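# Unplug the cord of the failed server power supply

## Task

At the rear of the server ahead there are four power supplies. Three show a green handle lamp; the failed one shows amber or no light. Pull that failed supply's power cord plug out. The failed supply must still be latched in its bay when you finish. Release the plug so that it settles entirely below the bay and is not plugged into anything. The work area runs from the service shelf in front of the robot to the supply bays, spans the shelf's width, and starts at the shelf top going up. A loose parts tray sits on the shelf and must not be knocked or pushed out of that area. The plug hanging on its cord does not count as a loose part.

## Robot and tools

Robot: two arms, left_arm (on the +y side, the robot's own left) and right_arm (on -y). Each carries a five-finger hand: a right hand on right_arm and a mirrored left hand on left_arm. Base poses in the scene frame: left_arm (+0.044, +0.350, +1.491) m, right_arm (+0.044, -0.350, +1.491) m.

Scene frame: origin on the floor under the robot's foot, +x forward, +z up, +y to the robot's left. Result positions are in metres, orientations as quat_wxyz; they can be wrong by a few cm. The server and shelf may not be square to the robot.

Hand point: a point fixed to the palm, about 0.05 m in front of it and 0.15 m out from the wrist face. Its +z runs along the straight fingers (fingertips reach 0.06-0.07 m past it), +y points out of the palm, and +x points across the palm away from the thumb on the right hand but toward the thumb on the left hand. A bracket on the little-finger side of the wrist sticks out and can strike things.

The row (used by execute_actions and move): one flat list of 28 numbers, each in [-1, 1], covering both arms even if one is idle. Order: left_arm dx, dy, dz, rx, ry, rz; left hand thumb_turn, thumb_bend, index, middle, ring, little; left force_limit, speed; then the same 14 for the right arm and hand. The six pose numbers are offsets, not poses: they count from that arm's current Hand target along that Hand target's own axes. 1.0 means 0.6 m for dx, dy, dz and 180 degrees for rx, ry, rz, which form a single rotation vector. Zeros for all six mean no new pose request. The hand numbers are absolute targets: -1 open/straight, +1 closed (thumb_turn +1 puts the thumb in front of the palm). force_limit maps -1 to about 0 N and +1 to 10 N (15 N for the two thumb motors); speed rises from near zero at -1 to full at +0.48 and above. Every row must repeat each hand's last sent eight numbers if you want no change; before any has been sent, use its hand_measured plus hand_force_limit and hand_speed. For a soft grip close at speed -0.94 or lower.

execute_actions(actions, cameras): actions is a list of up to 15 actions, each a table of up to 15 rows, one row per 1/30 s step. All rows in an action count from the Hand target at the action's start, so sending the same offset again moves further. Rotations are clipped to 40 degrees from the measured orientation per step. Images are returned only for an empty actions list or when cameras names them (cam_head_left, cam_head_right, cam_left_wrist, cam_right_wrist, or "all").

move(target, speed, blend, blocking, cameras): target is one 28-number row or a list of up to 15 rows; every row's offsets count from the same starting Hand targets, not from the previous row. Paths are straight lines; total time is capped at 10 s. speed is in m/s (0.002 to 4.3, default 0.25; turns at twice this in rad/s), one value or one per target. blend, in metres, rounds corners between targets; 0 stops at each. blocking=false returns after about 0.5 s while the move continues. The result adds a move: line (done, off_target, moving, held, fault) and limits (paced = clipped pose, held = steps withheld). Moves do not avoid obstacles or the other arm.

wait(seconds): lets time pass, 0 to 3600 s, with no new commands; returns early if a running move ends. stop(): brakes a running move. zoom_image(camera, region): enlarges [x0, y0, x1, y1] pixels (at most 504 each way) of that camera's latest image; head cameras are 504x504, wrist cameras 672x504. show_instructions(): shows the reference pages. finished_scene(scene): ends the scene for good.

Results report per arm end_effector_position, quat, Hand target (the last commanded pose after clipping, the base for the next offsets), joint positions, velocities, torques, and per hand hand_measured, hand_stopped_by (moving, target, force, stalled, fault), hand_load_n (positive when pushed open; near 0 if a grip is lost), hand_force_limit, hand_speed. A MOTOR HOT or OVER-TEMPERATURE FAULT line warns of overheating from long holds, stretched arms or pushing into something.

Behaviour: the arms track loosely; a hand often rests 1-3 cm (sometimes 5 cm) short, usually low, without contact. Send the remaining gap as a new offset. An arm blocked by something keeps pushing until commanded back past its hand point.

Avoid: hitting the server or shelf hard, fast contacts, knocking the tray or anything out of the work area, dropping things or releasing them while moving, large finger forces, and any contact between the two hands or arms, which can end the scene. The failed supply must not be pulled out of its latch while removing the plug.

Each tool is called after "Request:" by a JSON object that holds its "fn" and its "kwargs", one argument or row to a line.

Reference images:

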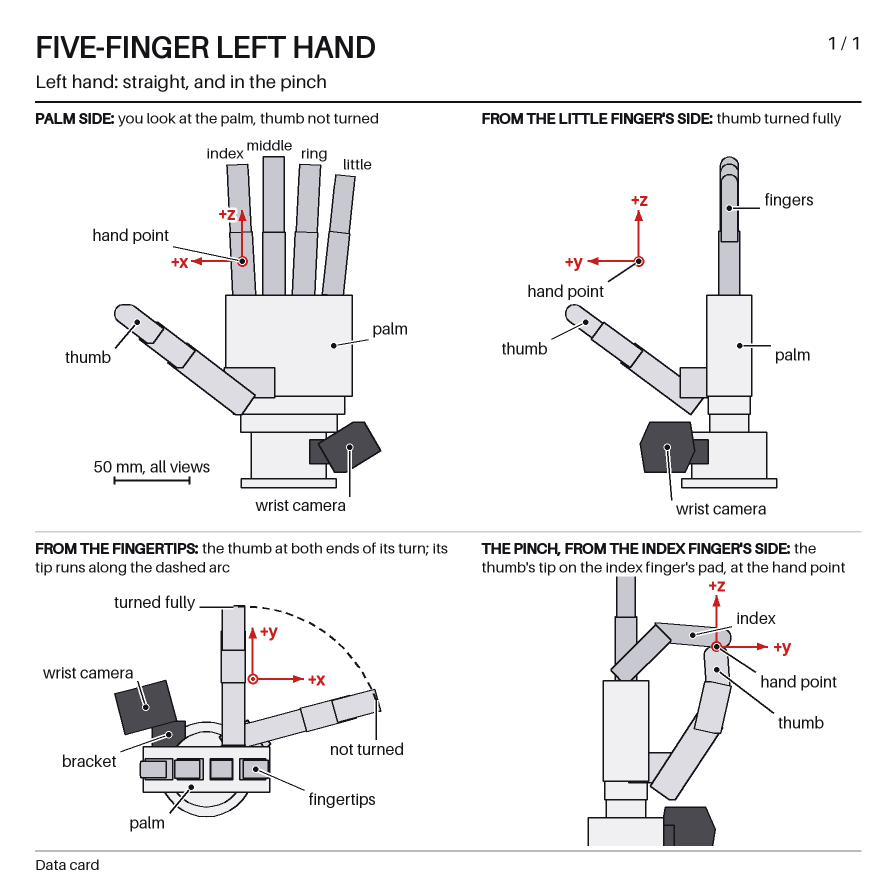

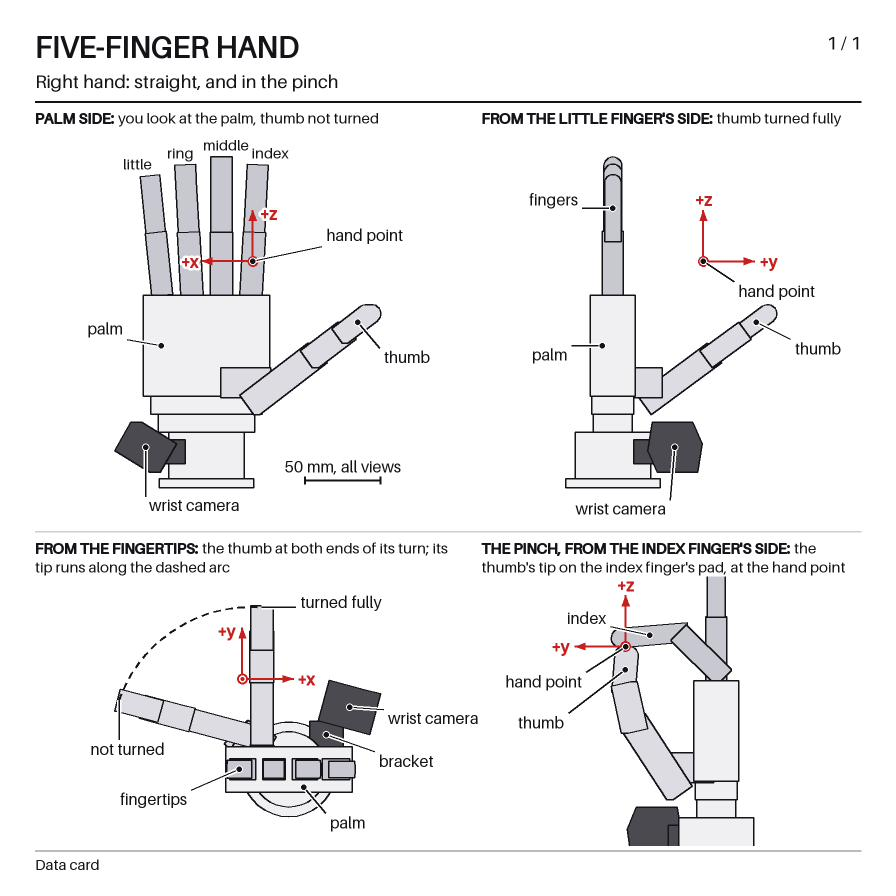

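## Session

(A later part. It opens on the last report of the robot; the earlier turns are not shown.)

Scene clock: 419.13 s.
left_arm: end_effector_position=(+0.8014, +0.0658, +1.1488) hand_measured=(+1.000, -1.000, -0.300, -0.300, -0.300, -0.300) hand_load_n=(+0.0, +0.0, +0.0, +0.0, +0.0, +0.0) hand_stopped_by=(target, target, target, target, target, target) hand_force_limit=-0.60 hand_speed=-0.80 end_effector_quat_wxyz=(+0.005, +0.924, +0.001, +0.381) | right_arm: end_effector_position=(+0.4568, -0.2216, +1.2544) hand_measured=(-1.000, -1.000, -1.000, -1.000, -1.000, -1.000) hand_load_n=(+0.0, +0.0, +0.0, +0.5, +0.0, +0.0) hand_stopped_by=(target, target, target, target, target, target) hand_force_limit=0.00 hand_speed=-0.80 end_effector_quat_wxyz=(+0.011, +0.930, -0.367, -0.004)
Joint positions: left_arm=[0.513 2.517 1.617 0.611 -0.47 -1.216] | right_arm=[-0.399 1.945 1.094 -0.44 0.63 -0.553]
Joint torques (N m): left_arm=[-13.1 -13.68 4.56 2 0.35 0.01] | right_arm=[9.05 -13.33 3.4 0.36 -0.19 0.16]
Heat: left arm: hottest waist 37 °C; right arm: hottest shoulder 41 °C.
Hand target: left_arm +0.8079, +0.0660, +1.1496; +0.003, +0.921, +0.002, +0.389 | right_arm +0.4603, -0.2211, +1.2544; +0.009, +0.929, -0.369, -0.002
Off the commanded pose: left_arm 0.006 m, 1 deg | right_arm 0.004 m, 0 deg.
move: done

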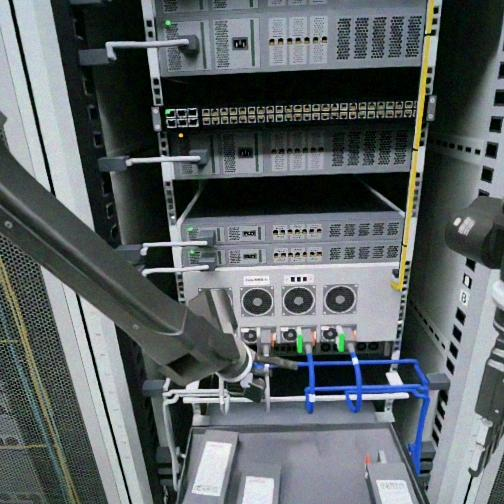

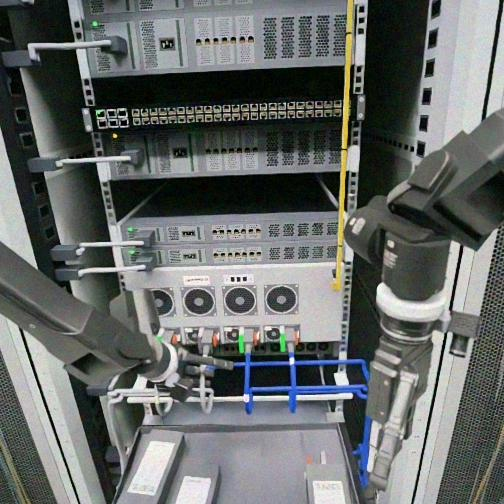

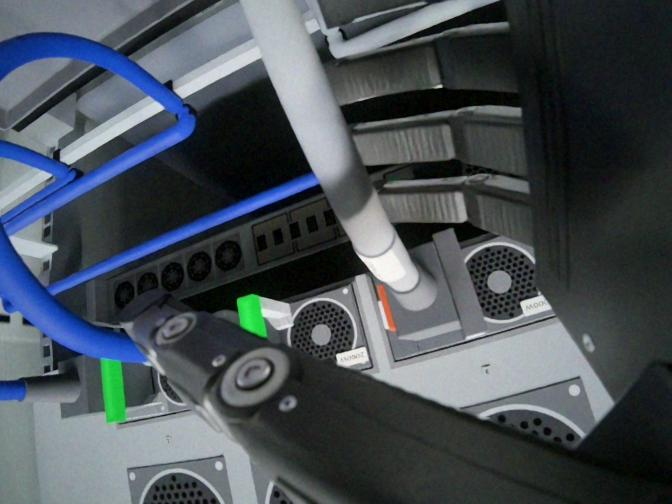

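Request:
{"fn": "move", "kwargs": {
  "target": [0,0,0,0,0,0,1,-1,0,0,0,0,-0.6,-0.8,0,0,0,0,0,0,-1,-1,-1,-1,-1,-1,0,-0.8],
  "speed": 0.06
}}

Request:
{"fn": "move", "kwargs": {
  "target": [0.022,0,0,0,0,0,1,-1,0,0,0,0,-0.6,-0.8,0,0,0,0,0,0,-1,-1,-1,-1,-1,-1,0,-0.8],
  "speed": 0.04,
  "cameras": ["cam_head_left","cam_head_right","cam_left_wrist"]
}}

Request:
{"fn": "zoom_image", "kwargs": {
  "camera": "cam_left_wrist",
  "region": [250, 100, 530, 340]
}}

Request:
{"fn": "zoom_image", "kwargs": {
  "camera": "cam_head_right",
  "region": [150, 320, 250, 400]
}}

Scene clock: 437.30 s.
left_arm: end_effector_position=(+0.8014, +0.0658, +1.1488) hand_measured=(+1.000, -1.000, +0.000, +0.000, +0.000, +0.000) hand_load_n=(+0.0, +0.0, +0.5, +0.0, +0.0, +0.0) hand_stopped_by=(target, target, target, target, target, target) hand_force_limit=-0.60 hand_speed=-0.80 end_effector_quat_wxyz=(+0.005, +0.924, +0.001, +0.381) | right_arm: end_effector_position=(+0.4568, -0.2216, +1.2544) hand_measured=(-1.000, -1.000, -1.000, -1.000, -1.000, -1.000) hand_load_n=(+0.0, +0.0, +0.0, +0.0, +0.0, +0.0) hand_stopped_by=(target, target, target, target, target, target) hand_force_limit=0.00 hand_speed=-0.80 end_effector_quat_wxyz=(+0.011, +0.930, -0.367, -0.004)
Joint positions: left_arm=[0.513 2.517 1.617 0.611 -0.47 -1.216] | right_arm=[-0.399 1.945 1.094 -0.44 0.63 -0.553]
Joint torques (N m): left_arm=[-12.92 -13.45 4.57 1.96 0.34 0] | right_arm=[9.76 -13.8 3.34 0.31 -0.2 0.09]
Heat: left arm: hottest waist 36 °C; right arm: hottest shoulder 41 °C.
Hand target: left_arm +0.8079, +0.0660, +1.1496; +0.003, +0.921, +0.002, +0.389 | right_arm +0.4603, -0.2211, +1.2544; +0.009, +0.929, -0.369, -0.002
Off the commanded pose: left_arm 0.007 m, 1 deg | right_arm 0.004 m, 0 deg.
move: done

Scene clock: 438.00 s.
left_arm: end_effector_position=(+0.8000, +0.0651, +1.1474) hand_measured=(+1.000, -1.000, +0.000, +0.000, +0.000, +0.000) hand_load_n=(+0.0, +0.0, +0.0, +0.0, +0.0, +0.0) hand_stopped_by=(target, target, target, target, target, target) hand_force_limit=-0.60 hand_speed=-0.80 end_effector_quat_wxyz=(+0.005, +0.926, -0.001, +0.378) | right_arm: end_effector_position=(+0.4568, -0.2216, +1.2544) hand_measured=(-1.000, -1.000, -1.000, -1.000, -1.000, -1.000) hand_load_n=(+0.0, -0.5, +0.0, +0.0, +0.0, +0.0) hand_stopped_by=(target, target, target, target, target, target) hand_force_limit=0.00 hand_speed=-0.80 end_effector_quat_wxyz=(+0.011, +0.930, -0.367, -0.004)
Joint positions: left_arm=[0.513 2.517 1.617 0.603 -0.471 -1.216] | right_arm=[-0.399 1.945 1.094 -0.44 0.63 -0.553]
Joint torques (N m): left_arm=[-13.92 -14.62 5.3 1.16 0.12 -0.01] | right_arm=[8.47 -14.21 3.21 0.18 -0.17 0.15]
Heat: left arm: hottest waist 36 °C; right arm: hottest shoulder 41 °C.
Hand target: left_arm +0.8171, +0.0661, +1.1591; +0.003, +0.921, +0.002, +0.389 | right_arm +0.4603, -0.2211, +1.2544; +0.009, +0.929, -0.369, -0.002
Off the commanded pose: left_arm 0.021 m, 1 deg | right_arm 0.004 m, 0 deg.
move: off_target (left_arm)

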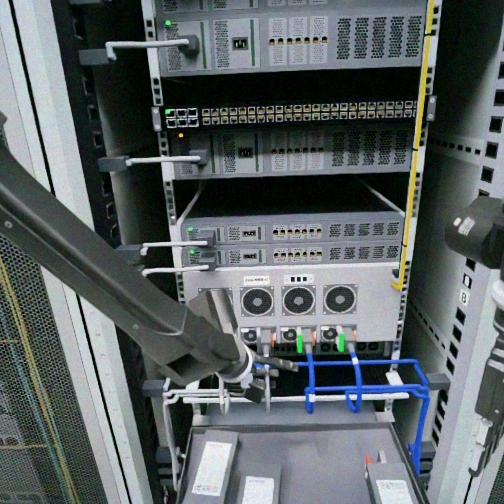

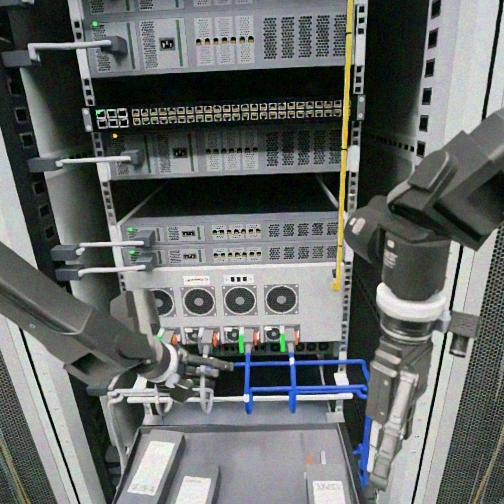

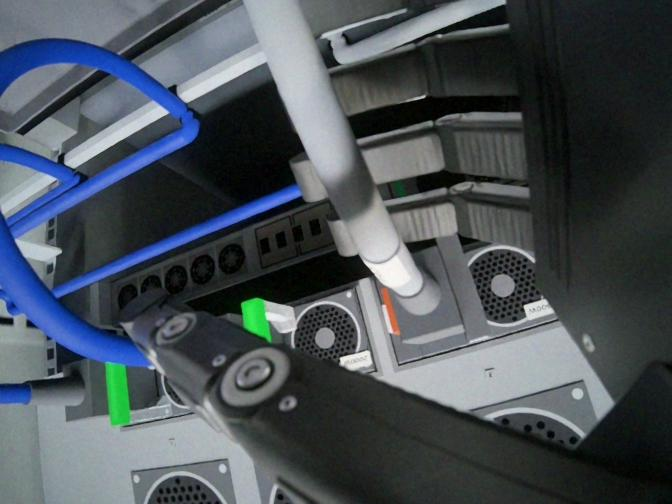

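Scaled by 1.800 from the camera's image (finer frame: 960x720).

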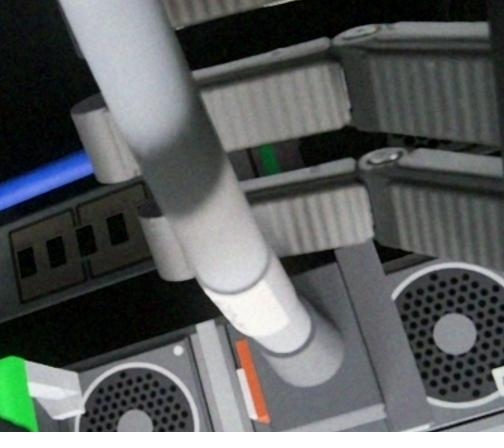

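Scaled by 5.040 from the camera's image (finer frame: 720x720).

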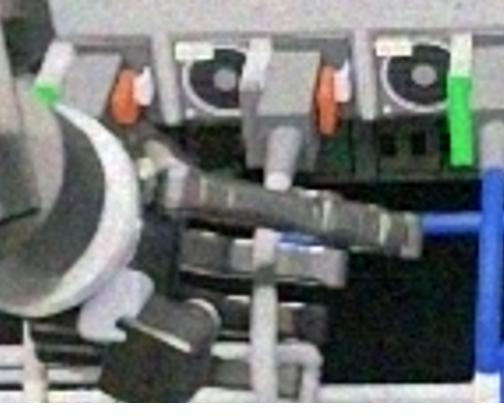

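Request:
{"fn": "move", "kwargs": {
  "target": [0.033,0,0.005,0,0,0,1,-1,0,0,0,0,-0.6,-0.8,0,0,0,0,0,0,-1,-1,-1,-1,-1,-1,0,-0.8],
  "speed": 0.04,
  "cameras": ["cam_left_wrist"]
}}

Request:
{"fn": "zoom_image", "kwargs": {
  "camera": "cam_left_wrist",
  "region": [250, 100, 530, 340]
}}

Scene clock: 445.50 s.
left_arm: end_effector_position=(+0.8089, +0.0655, +1.1471) hand_measured=(+1.000, -1.000, +0.000, +0.000, +0.000, +0.000) hand_load_n=(+0.0, +0.0, +0.0, +0.0, +0.0, +0.0) hand_stopped_by=(target, target, target, target, target, target) hand_force_limit=-0.60 hand_speed=-0.80 end_effector_quat_wxyz=(+0.003, +0.928, -0.003, +0.372) | right_arm: end_effector_position=(+0.4568, -0.2216, +1.2544) hand_measured=(-1.000, -1.000, -1.000, -1.000, -1.000, -1.000) hand_load_n=(+0.0, +0.0, +0.0, +0.0, +0.0, +0.0) hand_stopped_by=(target, target, target, target, target, target) hand_force_limit=0.00 hand_speed=-0.80 end_effector_quat_wxyz=(+0.011, +0.930, -0.367, -0.004)
Joint positions: left_arm=[0.513 2.517 1.648 0.558 -0.478 -1.216] | right_arm=[-0.399 1.945 1.094 -0.44 0.63 -0.553]
Joint torques (N m): left_arm=[-14.39 -16.32 5.48 1.28 0.11 -0.04] | right_arm=[9.64 -13.92 3.7 0.36 -0.13 0.17]
Heat: left arm: hottest waist 36 °C; right arm: hottest shoulder 41 °C.
Hand target: left_arm +0.8331, +0.0662, +1.1711; +0.003, +0.921, +0.002, +0.389 | right_arm +0.4603, -0.2211, +1.2544; +0.009, +0.929, -0.369, -0.002
Off the commanded pose: left_arm 0.034 m, 2 deg | right_arm 0.004 m, 0 deg.
move: off_target (left_arm)

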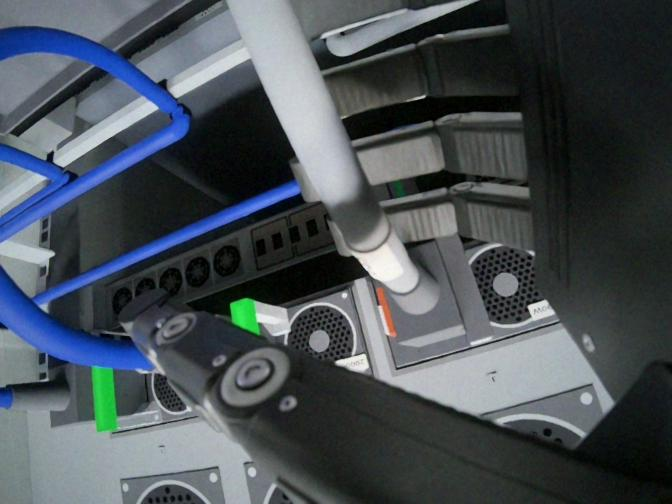

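Scaled by 1.800 from the camera's image (finer frame: 960x720).

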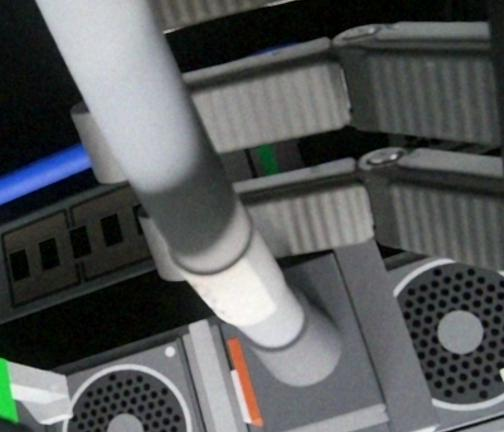

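Request:
{"fn": "move", "kwargs": {
  "target": [0.024,0,-0.02,0,0,0,1,-1,0,0,0,0,-0.6,-0.8,0,0,0,0,0,0,-1,-1,-1,-1,-1,-1,0,-0.8],
  "speed": 0.04,
  "cameras": ["cam_left_wrist"]
}}

Scene clock: 451.33 s.
left_arm: end_effector_position=(+0.8109, +0.0695, +1.1485) hand_measured=(+1.000, -1.000, +0.000, +0.000, +0.000, +0.000) hand_load_n=(-0.5, +0.0, +0.0, +0.0, +0.0, +0.0) hand_stopped_by=(target, target, target, target, target, target) hand_force_limit=-0.60 hand_speed=-0.80 end_effector_quat_wxyz=(-0.003, +0.931, -0.004, +0.366) | right_arm: end_effector_position=(+0.4568, -0.2216, +1.2544) hand_measured=(-1.000, -1.000, -1.000, -1.000, -1.000, -1.000) hand_load_n=(+0.0, +0.0, +0.0, +0.0, +0.0, +0.5) hand_stopped_by=(target, target, target, target, target, target) hand_force_limit=0.00 hand_speed=-0.80 end_effector_quat_wxyz=(+0.011, +0.930, -0.367, -0.004)
Joint positions: left_arm=[0.513 2.506 1.648 0.538 -0.491 -1.216] | right_arm=[-0.399 1.945 1.094 -0.44 0.63 -0.553]
Joint torques (N m): left_arm=[-15.68 -17.32 3.73 1.46 0.11 -0.09] | right_arm=[9.99 -14.21 3.15 0.4 -0.2 0.11]
Heat: left arm: hottest waist 37 °C; right arm: hottest shoulder 41 °C.
Hand target: left_arm +0.8344, +0.0662, +1.1896; +0.003, +0.922, +0.002, +0.388 | right_arm +0.4603, -0.2211, +1.2544; +0.009, +0.929, -0.369, -0.002
Off the commanded pose: left_arm 0.048 m, 3 deg | right_arm 0.004 m, 0 deg.
move: off_target (left_arm)

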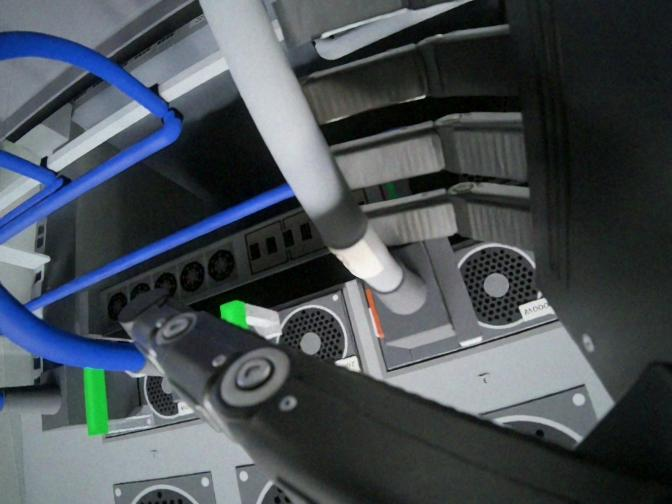

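Request:
{"fn": "move", "kwargs": {
  "target": [-0.0355,0,0.011,0,0,0,1,0,0.05,0.05,0.05,0.05,0,-0.7,0,0,0,0,0,0,-1,-1,-1,-1,-1,-1,0,-0.8],
  "speed": 0.04,
  "cameras": ["cam_left_wrist", "cam_head_left", "cam_head_right"]
}}

Request:
{"fn": "zoom_image", "kwargs": {
  "camera": "cam_left_wrist",
  "region": [250, 100, 530, 340]
}}

Request:
{"fn": "zoom_image", "kwargs": {
  "camera": "cam_head_left",
  "region": [210, 320, 310, 400]
}}

Request:
{"fn": "zoom_image", "kwargs": {
  "camera": "cam_head_right",
  "region": [150, 320, 250, 400]
}}

Scene clock: 470.20 s.
left_arm: end_effector_position=(+0.8104, +0.0671, +1.1495) hand_measured=(+1.000, +0.000, +0.050, +0.050, +0.050, +0.050) hand_load_n=(+0.0, +1.0, +0.5, +0.0, +0.0, +0.0) hand_stopped_by=(target, target, target, target, target, target) hand_force_limit=0.00 hand_speed=-0.70 end_effector_quat_wxyz=(+0.002, +0.930, -0.006, +0.368) | right_arm: end_effector_position=(+0.4568, -0.2216, +1.2544) hand_measured=(-1.000, -1.000, -1.000, -1.000, -1.000, -1.000) hand_load_n=(+0.0, +0.0, +0.0, +0.0, +0.0, +0.0) hand_stopped_by=(target, target, target, target, target, target) hand_force_limit=0.00 hand_speed=-0.80 end_effector_quat_wxyz=(+0.011, +0.930, -0.367, -0.004)
Joint positions: left_arm=[0.513 2.506 1.646 0.54 -0.478 -1.215] | right_arm=[-0.399 1.945 1.094 -0.44 0.63 -0.553]
Joint torques (N m): left_arm=[-14.62 -15.33 3.78 2.62 0.14 -0.05] | right_arm=[10.23 -14.04 3.25 0.49 -0.2 0.11]
Heat: left arm: hottest waist 37 °C; right arm: hottest shoulder 41 °C.
Hand target: left_arm +0.8243, +0.0661, +1.1698; +0.003, +0.921, +0.002, +0.389 | right_arm +0.4603, -0.2211, +1.2544; +0.009, +0.929, -0.369, -0.002
Off the commanded pose: left_arm 0.024 m, 3 deg | right_arm 0.004 m, 0 deg.
move: off_target (left_arm)
Images, in order (width x height): cam_head_left 504x504, cam_head_right 504x504, cam_left_wrist 672x504.

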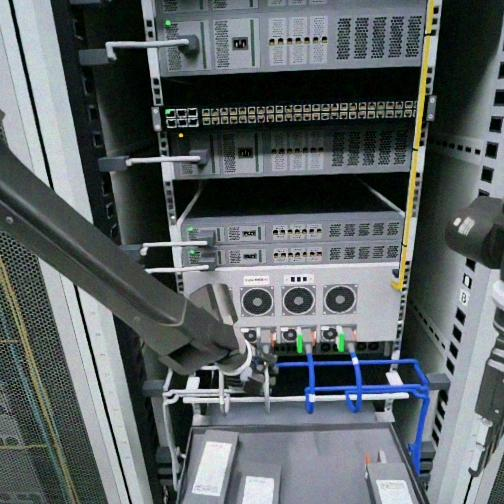

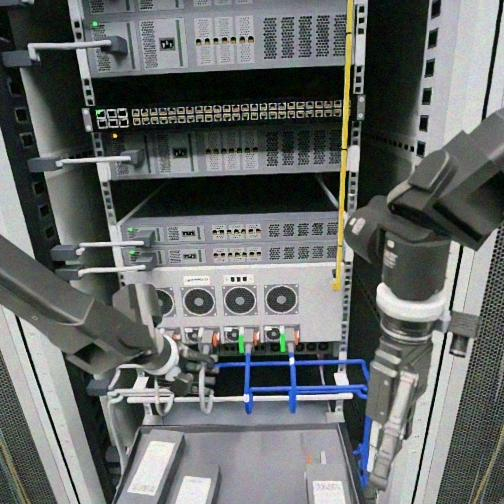

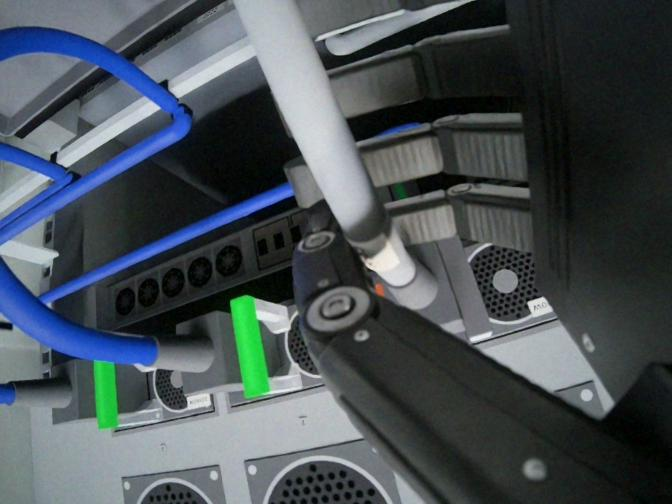

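Scaled by 1.800 from the camera's image (finer frame: 960x720).

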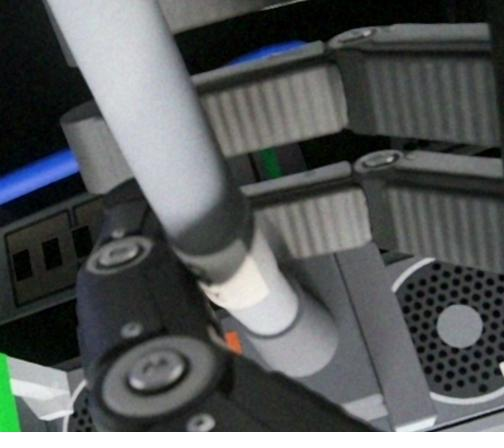

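Scaled by 5.040 from the camera's image (finer frame: 720x720).

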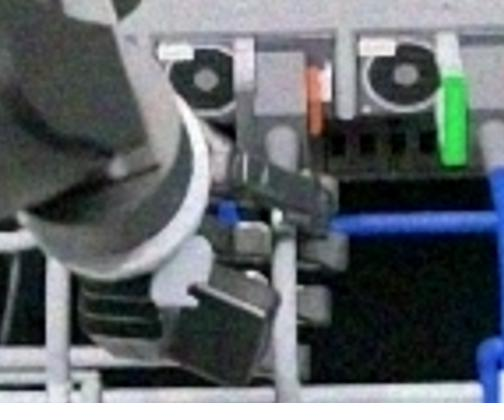

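Scaled by 5.040 from the camera's image (finer frame: 720x720).

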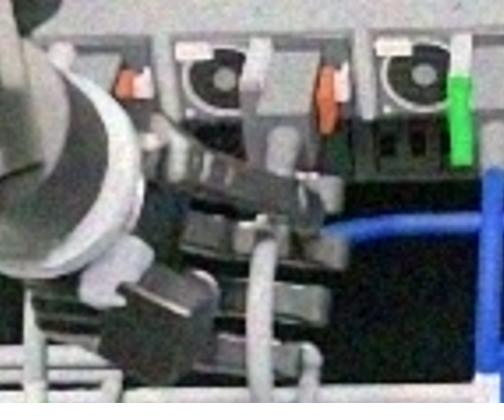

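Request:
{"fn": "move", "kwargs": {
  "target": [0,0,0,0,0,0,1,0.3,0.6,0.6,0.6,0.6,0.2,-0.75,0,0,0,0,0,0,-1,-1,-1,-1,-1,-1,0,-0.8],
  "speed": 0.04,
  "cameras": ["cam_left_wrist", "cam_head_left", "cam_head_right"]
}}

Request:
{"fn": "zoom_image", "kwargs": {
  "camera": "cam_left_wrist",
  "region": [250, 100, 530, 340]
}}

Request:
{"fn": "zoom_image", "kwargs": {
  "camera": "cam_head_right",
  "region": [150, 320, 250, 400]
}}

Scene clock: 480.87 s.
left_arm: end_effector_position=(+0.8096, +0.0653, +1.1497) hand_measured=(+1.000, +0.132, +0.276, +0.252, +0.600, +0.600) hand_load_n=(+0.0, +9.0, +9.0, +7.0, +0.0, +0.0) hand_stopped_by=(target, force, force, force, target, target) hand_force_limit=0.20 hand_speed=-0.75 end_effector_quat_wxyz=(+0.004, +0.930, -0.008, +0.368) | right_arm: end_effector_position=(+0.4568, -0.2216, +1.2544) hand_measured=(-1.000, -1.000, -1.000, -1.000, -1.000, -1.000) hand_load_n=(+0.0, +0.0, +0.0, +0.0, +0.0, +0.0) hand_stopped_by=(target, target, target, target, target, target) hand_force_limit=0.00 hand_speed=-0.80 end_effector_quat_wxyz=(+0.011, +0.930, -0.367, -0.004)
Joint positions: left_arm=[0.511 2.507 1.646 0.54 -0.477 -1.214] | right_arm=[-0.399 1.945 1.094 -0.44 0.63 -0.553]
Joint torques (N m): left_arm=[-14.27 -15.33 3.75 2.67 0.07 -0.06] | right_arm=[9.05 -13.63 3.52 0.35 -0.17 0.15]
Heat: left arm: hottest waist 37 °C; right arm: hottest shoulder 41 °C.
Hand target: left_arm +0.8244, +0.0660, +1.1700; +0.003, +0.921, +0.002, +0.389 | right_arm +0.4603, -0.2211, +1.2544; +0.009, +0.929, -0.369, -0.002
Off the commanded pose: left_arm 0.025 m, 3 deg | right_arm 0.004 m, 0 deg.
move: done
Images, in order (width x height): cam_head_left 504x504, cam_head_right 504x504, cam_left_wrist 672x504.

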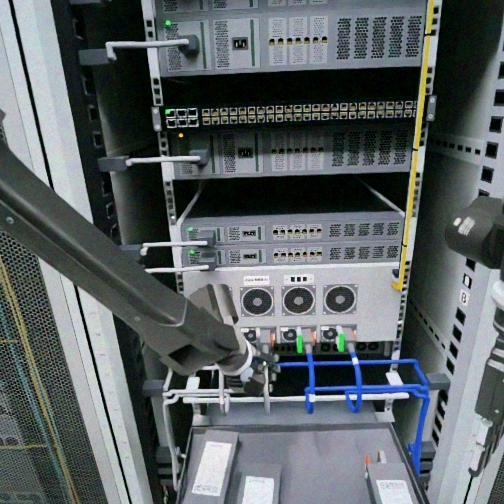

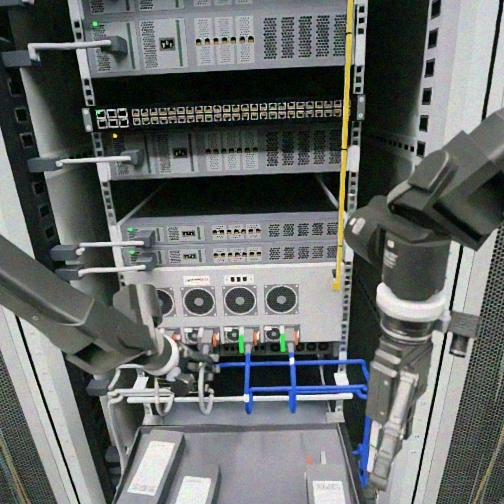

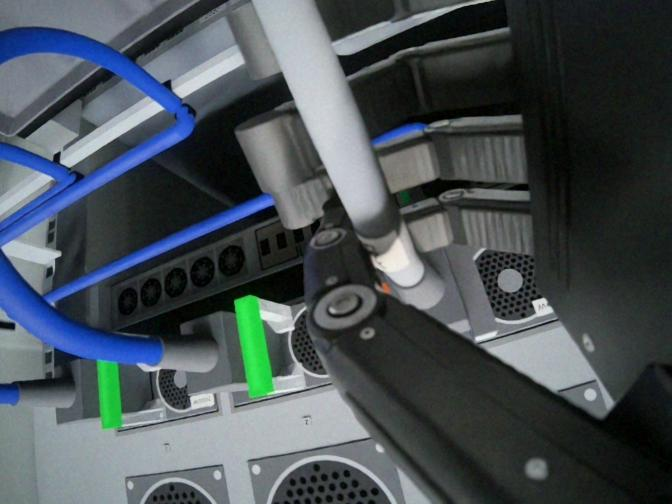

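Scaled by 1.800 from the camera's image (finer frame: 960x720).

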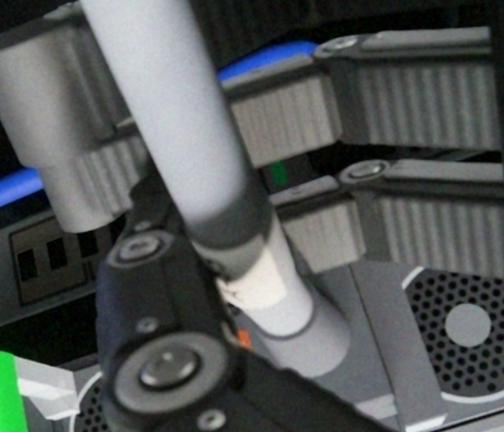

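Scaled by 5.040 from the camera's image (finer frame: 720x720).

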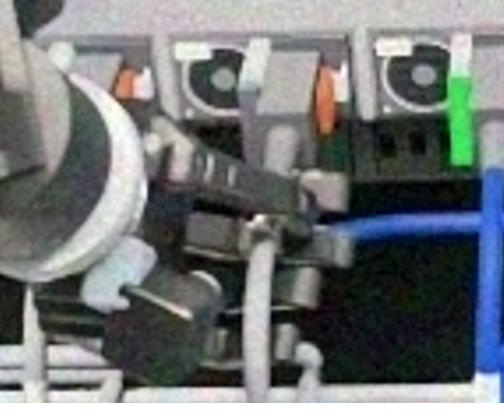

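Request:
{"fn": "move", "kwargs": {
  "target": [-0.0758,0,-0.054,0,0,0,1,0.3,0.6,0.6,0.6,0.6,0.2,-0.75,0,0,0,0,0,0,-1,-1,-1,-1,-1,-1,0,-0.8],
  "speed": 0.04,
  "cameras": ["cam_left_wrist", "cam_head_left", "cam_head_right"]
}}

Request:
{"fn": "zoom_image", "kwargs": {
  "camera": "cam_left_wrist",
  "region": [250, 100, 530, 340]
}}

Request:
{"fn": "zoom_image", "kwargs": {
  "camera": "cam_head_right",
  "region": [150, 320, 250, 400]
}}

Scene clock: 493.30 s.
left_arm: end_effector_position=(+0.7890, +0.0677, +1.1531) hand_measured=(+1.000, +0.132, +0.274, +0.252, +0.600, +0.600) hand_load_n=(+0.0, +9.0, +11.5, +7.0, +0.0, +1.5) hand_stopped_by=(target, force, force, force, target, target) hand_force_limit=0.20 hand_speed=-0.75 end_effector_quat_wxyz=(+0.003, +0.920, +0.003, +0.391) | right_arm: end_effector_position=(+0.4568, -0.2216, +1.2544) hand_measured=(-1.000, -1.000, -1.000, -1.000, -1.000, -1.000) hand_load_n=(+0.0, +0.0, +0.0, +0.0, +0.0, +0.0) hand_stopped_by=(target, target, target, target, target, target) hand_force_limit=0.00 hand_speed=-0.80 end_effector_quat_wxyz=(+0.011, +0.930, -0.367, -0.004)
Joint positions: left_arm=[0.511 2.507 1.564 0.677 -0.467 -1.208] | right_arm=[-0.399 1.945 1.094 -0.44 0.63 -0.553]
Joint torques (N m): left_arm=[-14.1 -15.33 -1.88 3.03 -0.32 -0.11] | right_arm=[9.64 -13.92 3.29 0.38 -0.16 0.16]
Heat: left arm: hottest waist 37 °C; right arm: hottest shoulder 41 °C.
Hand target: left_arm +0.7693, +0.0658, +1.1600; +0.003, +0.921, +0.002, +0.388 | right_arm +0.4603, -0.2211, +1.2544; +0.009, +0.929, -0.369, -0.002
Off the commanded pose: left_arm 0.021 m, 0 deg | right_arm 0.004 m, 0 deg.
move: off_target (left_arm)
Images, in order (width x height): cam_head_left 504x504, cam_head_right 504x504, cam_left_wrist 672x504.

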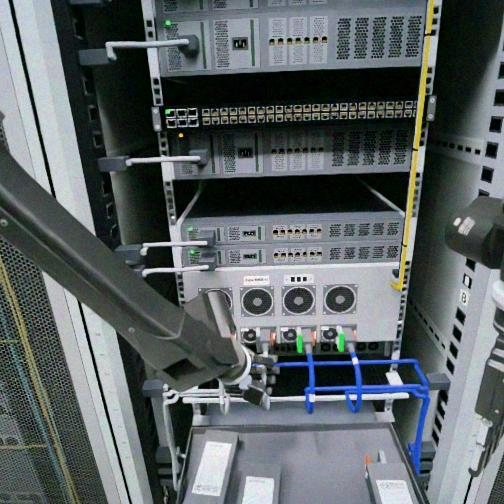

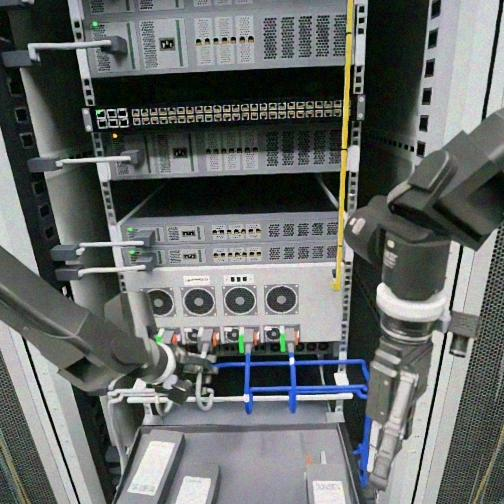

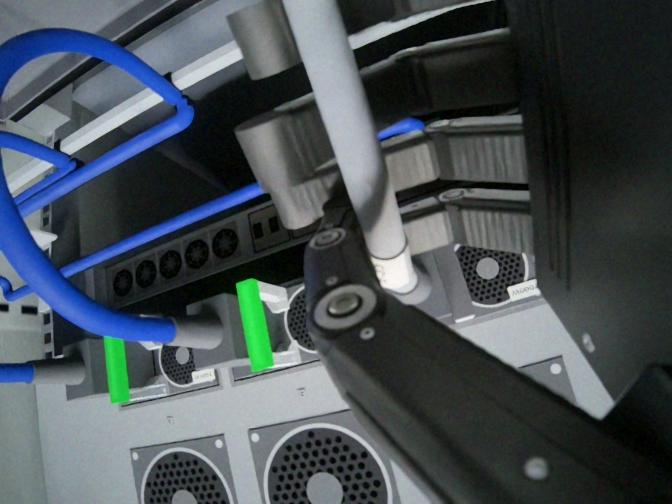

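Scaled by 1.800 from the camera's image (finer frame: 960x720).

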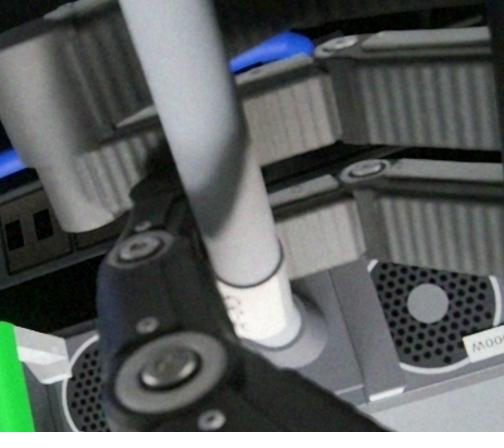

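Scaled by 5.040 from the camera's image (finer frame: 720x720).

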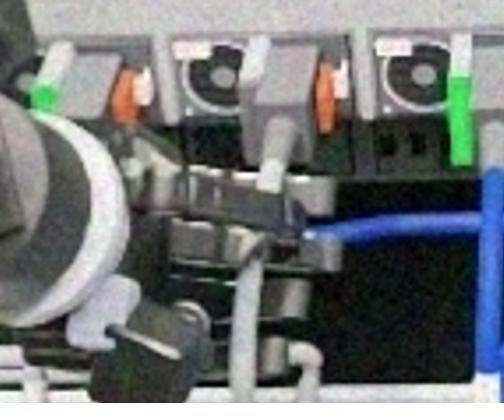

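Request:
{"fn": "move", "kwargs": {
  "target": [0,0,0,0,0,0,1,-0.3,0,0,0,0,0.2,-0.5,0,0,0,0,0,0,-1,-1,-1,-1,-1,-1,0,-0.8],
  "speed": 0.04
}}

Request:
{"fn": "move", "kwargs": {
  "target": [0.076,-0.0267,0.049,0,0,0,1,-0.3,0,0,0,0,0.2,-0.5,0,0,0,0,0,0,-1,-1,-1,-1,-1,-1,0,-0.8],
  "speed": 0.04,
  "cameras": ["cam_left_wrist", "cam_head_left", "cam_head_right"]
}}

Request:
{"fn": "zoom_image", "kwargs": {
  "camera": "cam_left_wrist",
  "region": [250, 100, 530, 340]
}}

Request:
{"fn": "zoom_image", "kwargs": {
  "camera": "cam_head_right",
  "region": [150, 320, 250, 400]
}}

Scene clock: 571.00 s.
left_arm: end_effector_position=(+0.7727, +0.0696, +1.1539) hand_measured=(+1.000, -0.300, +0.000, +0.000, +0.000, +0.000) hand_load_n=(+0.0, +0.0, +0.0, +0.0, +0.0, +0.0) hand_stopped_by=(target, target, target, target, target, target) hand_force_limit=0.20 hand_speed=-0.50 end_effector_quat_wxyz=(+0.002, +0.922, +0.004, +0.387) | right_arm: end_effector_position=(+0.4568, -0.2216, +1.2544) hand_measured=(-1.000, -1.000, -1.000, -1.000, -1.000, -1.000) hand_load_n=(+0.0, +0.0, +0.0, +0.0, +0.0, +0.0) hand_stopped_by=(target, target, target, target, target, target) hand_force_limit=0.00 hand_speed=-0.80 end_effector_quat_wxyz=(+0.011, +0.930, -0.367, -0.004)
Joint positions: left_arm=[0.508 2.493 1.511 0.709 -0.476 -1.213] | right_arm=[-0.399 1.945 1.094 -0.44 0.63 -0.553]
Joint torques (N m): left_arm=[-13.68 -13.92 1.61 1.87 0.03 -0.06] | right_arm=[9.47 -14.1 3.47 0.2 -0.16 0.16]
Heat: left arm: hottest waist 37 °C; right arm: hottest shoulder 41 °C.
Hand target: left_arm +0.7695, +0.0658, +1.1601; +0.003, +0.921, +0.002, +0.389 | right_arm +0.4603, -0.2211, +1.2544; +0.009, +0.929, -0.369, -0.002
Off the commanded pose: left_arm 0.008 m, 0 deg | right_arm 0.004 m, 0 deg.
move: done

Scene clock: 572.87 s.
left_arm: end_effector_position=(+0.7940, +0.0650, +1.1541) hand_measured=(+1.000, -0.300, +0.000, +0.000, +0.000, +0.000) hand_load_n=(+0.0, +0.0, +0.0, +0.0, +0.0, +0.0) hand_stopped_by=(target, target, target, target, target, target) hand_force_limit=0.20 hand_speed=-0.50 end_effector_quat_wxyz=(+0.008, +0.928, -0.008, +0.373) | right_arm: end_effector_position=(+0.4568, -0.2216, +1.2544) hand_measured=(-1.000, -1.000, -1.000, -1.000, -1.000, -1.000) hand_load_n=(+0.0, +0.0, +0.0, +0.0, +0.0, +0.0) hand_stopped_by=(target, target, target, target, target, target) hand_force_limit=0.00 hand_speed=-0.80 end_effector_quat_wxyz=(+0.011, +0.930, -0.367, -0.004)
Joint positions: left_arm=[0.508 2.491 1.585 0.592 -0.467 -1.213] | right_arm=[-0.399 1.945 1.094 -0.44 0.63 -0.553]
Joint torques (N m): left_arm=[-12.22 -16.03 5.07 1.25 0.35 0.01] | right_arm=[9.58 -14.04 3.4 0.53 -0.16 0.13]
Heat: left arm: hottest waist 37 °C; right arm: hottest shoulder 41 °C.
Hand target: left_arm +0.8223, +0.0820, +1.1721; +0.003, +0.921, +0.002, +0.389 | right_arm +0.4603, -0.2211, +1.2544; +0.009, +0.929, -0.369, -0.002
Off the commanded pose: left_arm 0.038 m, 2 deg | right_arm 0.004 m, 0 deg.
move: off_target (left_arm)
Images, in order (width x height): cam_head_left 504x504, cam_head_right 504x504, cam_left_wrist 672x504.

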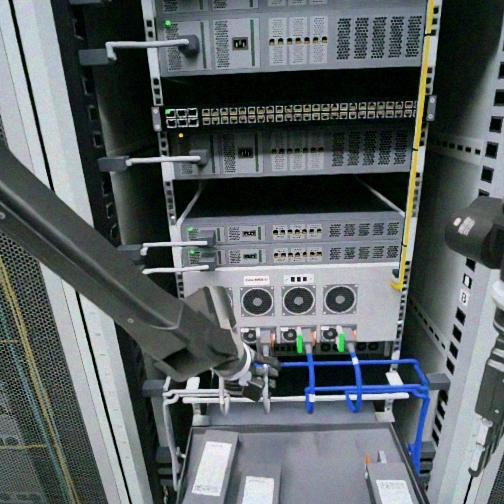

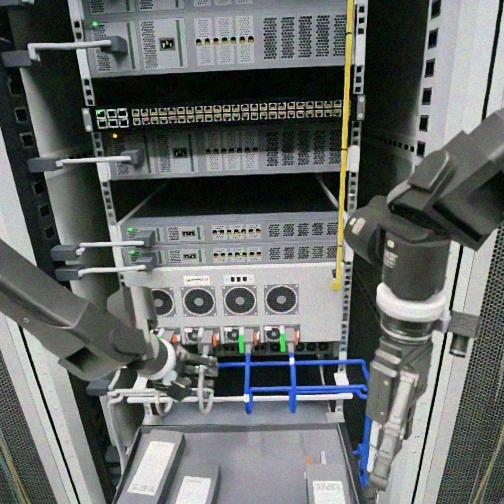

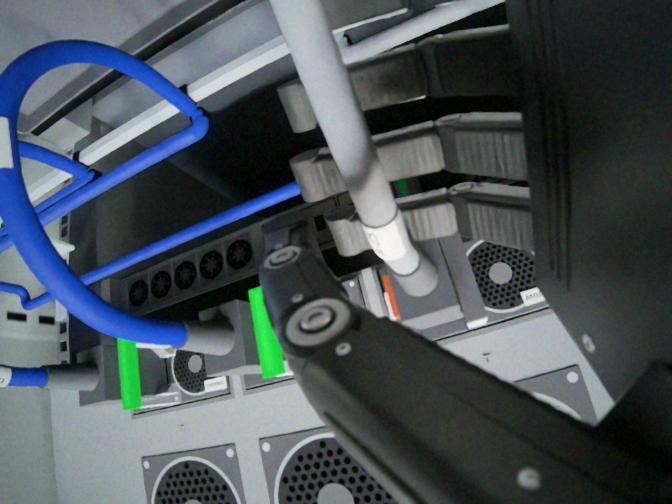

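Scaled by 1.800 from the camera's image (finer frame: 960x720).

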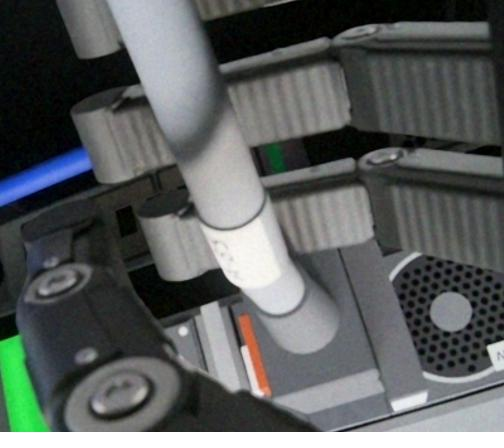

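Scaled by 5.040 from the camera's image (finer frame: 720x720).

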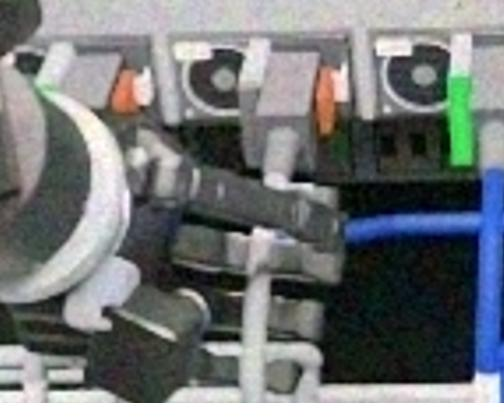

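Request:
{"fn": "execute_actions", "kwargs": {
  "actions": [
    [[0,0,0,0,0,0,1,-0.3,0,0,0,0,0.2,-0.5,0,0,0,0,0,0,-1,-1,-1,-1,-1,-1,0,-0.8]]
  ]
}}

Scene clock: 577.47 s.
left_arm: end_effector_position=(+0.7940, +0.0649, +1.1541) hand_measured=(+1.000, -0.300, +0.000, +0.000, +0.000, +0.000) hand_load_n=(+0.0, +0.0, +0.0, +0.0, +0.0, +0.0) hand_stopped_by=(target, target, target, target, target, target) hand_force_limit=0.20 hand_speed=-0.50 end_effector_quat_wxyz=(+0.008, +0.928, -0.009, +0.373) | right_arm: end_effector_position=(+0.4568, -0.2216, +1.2544) hand_measured=(-1.000, -1.000, -1.000, -1.000, -1.000, -1.000) hand_load_n=(+0.0, +0.0, +0.0, -0.5, +0.0, +0.0) hand_stopped_by=(target, target, target, target, target, target) hand_force_limit=0.00 hand_speed=-0.80 end_effector_quat_wxyz=(+0.011, +0.930, -0.367, -0.004)
Joint positions: left_arm=[0.508 2.491 1.585 0.592 -0.467 -1.213] | right_arm=[-0.399 1.945 1.094 -0.44 0.63 -0.553]
Joint torques (N m): left_arm=[-12.51 -16.03 5.08 1.28 0.37 0.01] | right_arm=[9.05 -13.86 3.49 0.25 -0.21 0.13]
Heat: left arm: hottest waist 37 °C; right arm: hottest shoulder 41 °C.
Hand target: left_arm +0.8222, +0.0819, +1.1720; +0.003, +0.921, +0.002, +0.389 | right_arm +0.4603, -0.2211, +1.2544; +0.009, +0.929, -0.369, -0.002
Off the commanded pose: left_arm 0.038 m, 2 deg | right_arm 0.004 m, 0 deg.
Step readings (end_effector_position of left_arm | right_arm):
0: (+0.7940, +0.0649, +1.1541) | (+0.4568, -0.2216, +1.2544)
1: (+0.7940, +0.0649, +1.1541) | (+0.4568, -0.2216, +1.2544)
2: (+0.7940, +0.0649, +1.1541) | (+0.4568, -0.2216, +1.2544)
4: (+0.7940, +0.0649, +1.1541) | (+0.4568, -0.2216, +1.2544)
8: (+0.7940, +0.0649, +1.1541) | (+0.4568, -0.2216, +1.2544)
15: (+0.7940, +0.0649, +1.1541) | (+0.4568, -0.2216, +1.2544)

Request:
{"fn": "move", "kwargs": {
  "target": [0.03,-0.033,0.012,0,0,0,1,-0.3,0,0,0,0,0.2,-0.5,0,0,0,0,0,0,-1,-1,-1,-1,-1,-1,0,-0.8],
  "speed": 0.04,
  "cameras": ["cam_left_wrist"]
}}

Request:
{"fn": "zoom_image", "kwargs": {
  "camera": "cam_left_wrist",
  "region": [250, 100, 530, 340]
}}

Scene clock: 583.20 s.
left_arm: end_effector_position=(+0.8029, +0.0779, +1.1558) hand_measured=(+1.000, -0.300, +0.000, +0.000, +0.000, +0.000) hand_load_n=(+0.0, +0.0, +0.0, +0.0, +0.0, +0.0) hand_stopped_by=(target, target, target, target, target, target) hand_force_limit=0.20 hand_speed=-0.50 end_effector_quat_wxyz=(+0.012, +0.930, -0.013, +0.367) | right_arm: end_effector_position=(+0.4568, -0.2216, +1.2544) hand_measured=(-1.000, -1.000, -1.000, -1.000, -1.000, -1.000) hand_load_n=(+0.0, +0.0, +0.0, +0.0, +0.0, +0.0) hand_stopped_by=(target, target, target, target, target, target) hand_force_limit=0.00 hand_speed=-0.80 end_effector_quat_wxyz=(+0.011, +0.930, -0.367, -0.004)
Joint positions: left_arm=[0.526 2.467 1.591 0.546 -0.447 -1.21] | right_arm=[-0.399 1.945 1.094 -0.44 0.63 -0.553]
Joint torques (N m): left_arm=[-11.81 -16.67 5.68 1.31 0.32 0.01] | right_arm=[9.47 -13.98 3.23 0.31 -0.24 0.14]
Heat: left arm: hottest shoulder 38 °C; right arm: hottest shoulder 41 °C.
Hand target: left_arm +0.8400, +0.1018, +1.1799; +0.003, +0.921, +0.002, +0.389 | right_arm +0.4603, -0.2211, +1.2544; +0.009, +0.929, -0.369, -0.002
Off the commanded pose: left_arm 0.050 m, 3 deg | right_arm 0.004 m, 0 deg.
move: off_target (left_arm)

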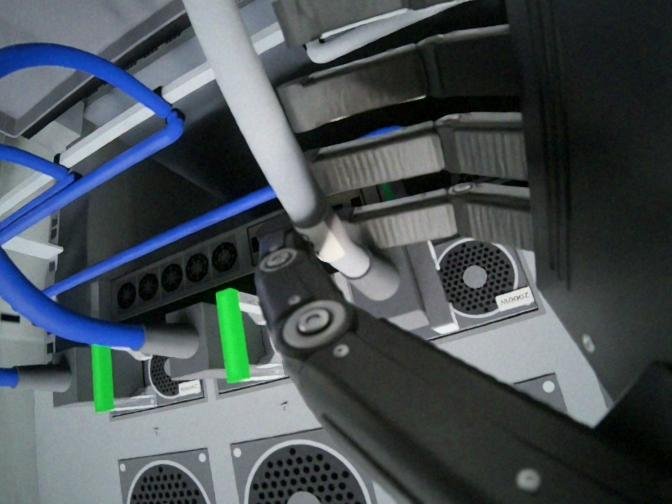

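Scaled by 1.800 from the camera's image (finer frame: 960x720).

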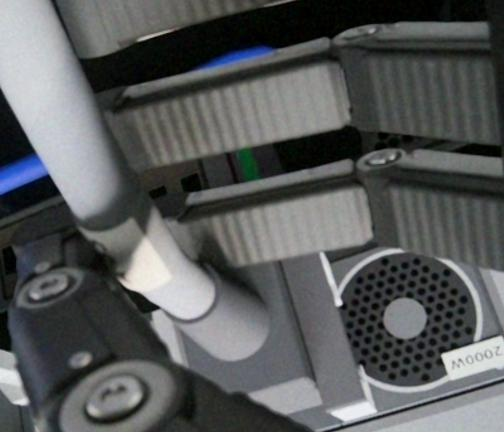

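Request:
{"fn": "move", "kwargs": {
  "target": [0.007,0.078,0.007,0,0,0,1,-0.3,0,0,0,0,0.2,-0.5,0,0,0,0,0,0,-1,-1,-1,-1,-1,-1,0,-0.8],
  "speed": 0.04,
  "cameras": ["cam_left_wrist"]
}}

Request:
{"fn": "zoom_image", "kwargs": {
  "camera": "cam_left_wrist",
  "region": [250, 100, 530, 340]
}}

Scene clock: 593.33 s.
left_arm: end_effector_position=(+0.8175, +0.0738, +1.1484) hand_measured=(+1.000, -0.300, +0.000, +0.000, +0.000, +0.000) hand_load_n=(+0.0, +0.0, +0.0, +0.0, +0.0, +0.0) hand_stopped_by=(target, target, target, target, target, target) hand_force_limit=0.20 hand_speed=-0.50 end_effector_quat_wxyz=(-0.009, +0.932, -0.006, +0.361) | right_arm: end_effector_position=(+0.4568, -0.2216, +1.2544) hand_measured=(-1.000, -1.000, -1.000, -1.000, -1.000, -1.000) hand_load_n=(+0.0, +0.0, -0.5, +0.0, +0.0, +0.0) hand_stopped_by=(target, target, target, target, target, target) hand_force_limit=0.00 hand_speed=-0.80 end_effector_quat_wxyz=(+0.011, +0.930, -0.367, -0.004)
Joint positions: left_arm=[0.515 2.502 1.666 0.509 -0.501 -1.209] | right_arm=[-0.399 1.945 1.094 -0.44 0.63 -0.553]
Joint torques (N m): left_arm=[-16.38 -14.45 7.04 1.59 0.37 -0.18] | right_arm=[9.58 -13.74 3.3 0.5 -0.21 0.15]
Heat: left arm: hottest shoulder 38 °C; right arm: hottest shoulder 41 °C.
Hand target: left_arm +0.8459, +0.0552, +1.1800; +0.003, +0.921, +0.002, +0.388 | right_arm +0.4603, -0.2211, +1.2544; +0.009, +0.929, -0.369, -0.002
Off the commanded pose: left_arm 0.047 m, 4 deg | right_arm 0.004 m, 0 deg.
move: off_target (left_arm)

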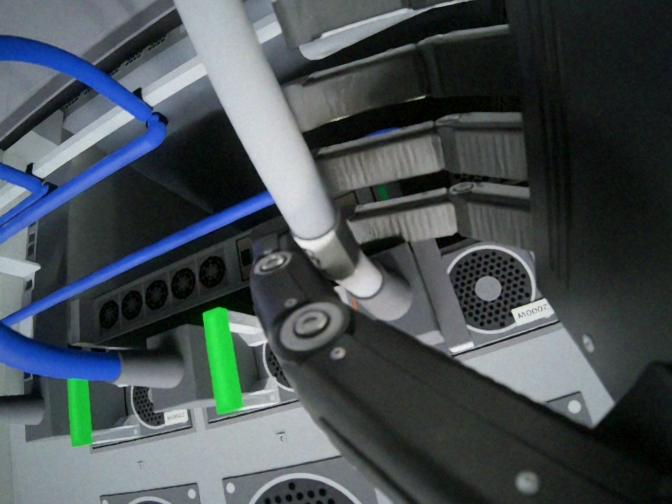

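Scaled by 1.800 from the camera's image (finer frame: 960x720).

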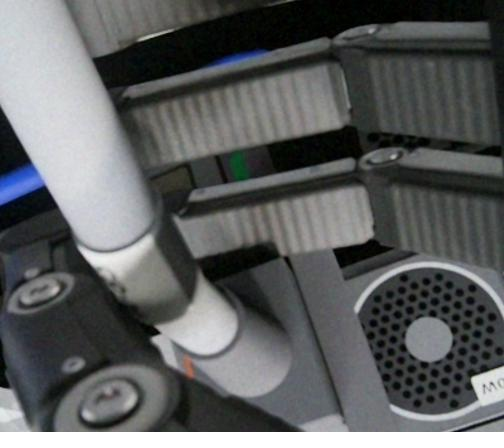

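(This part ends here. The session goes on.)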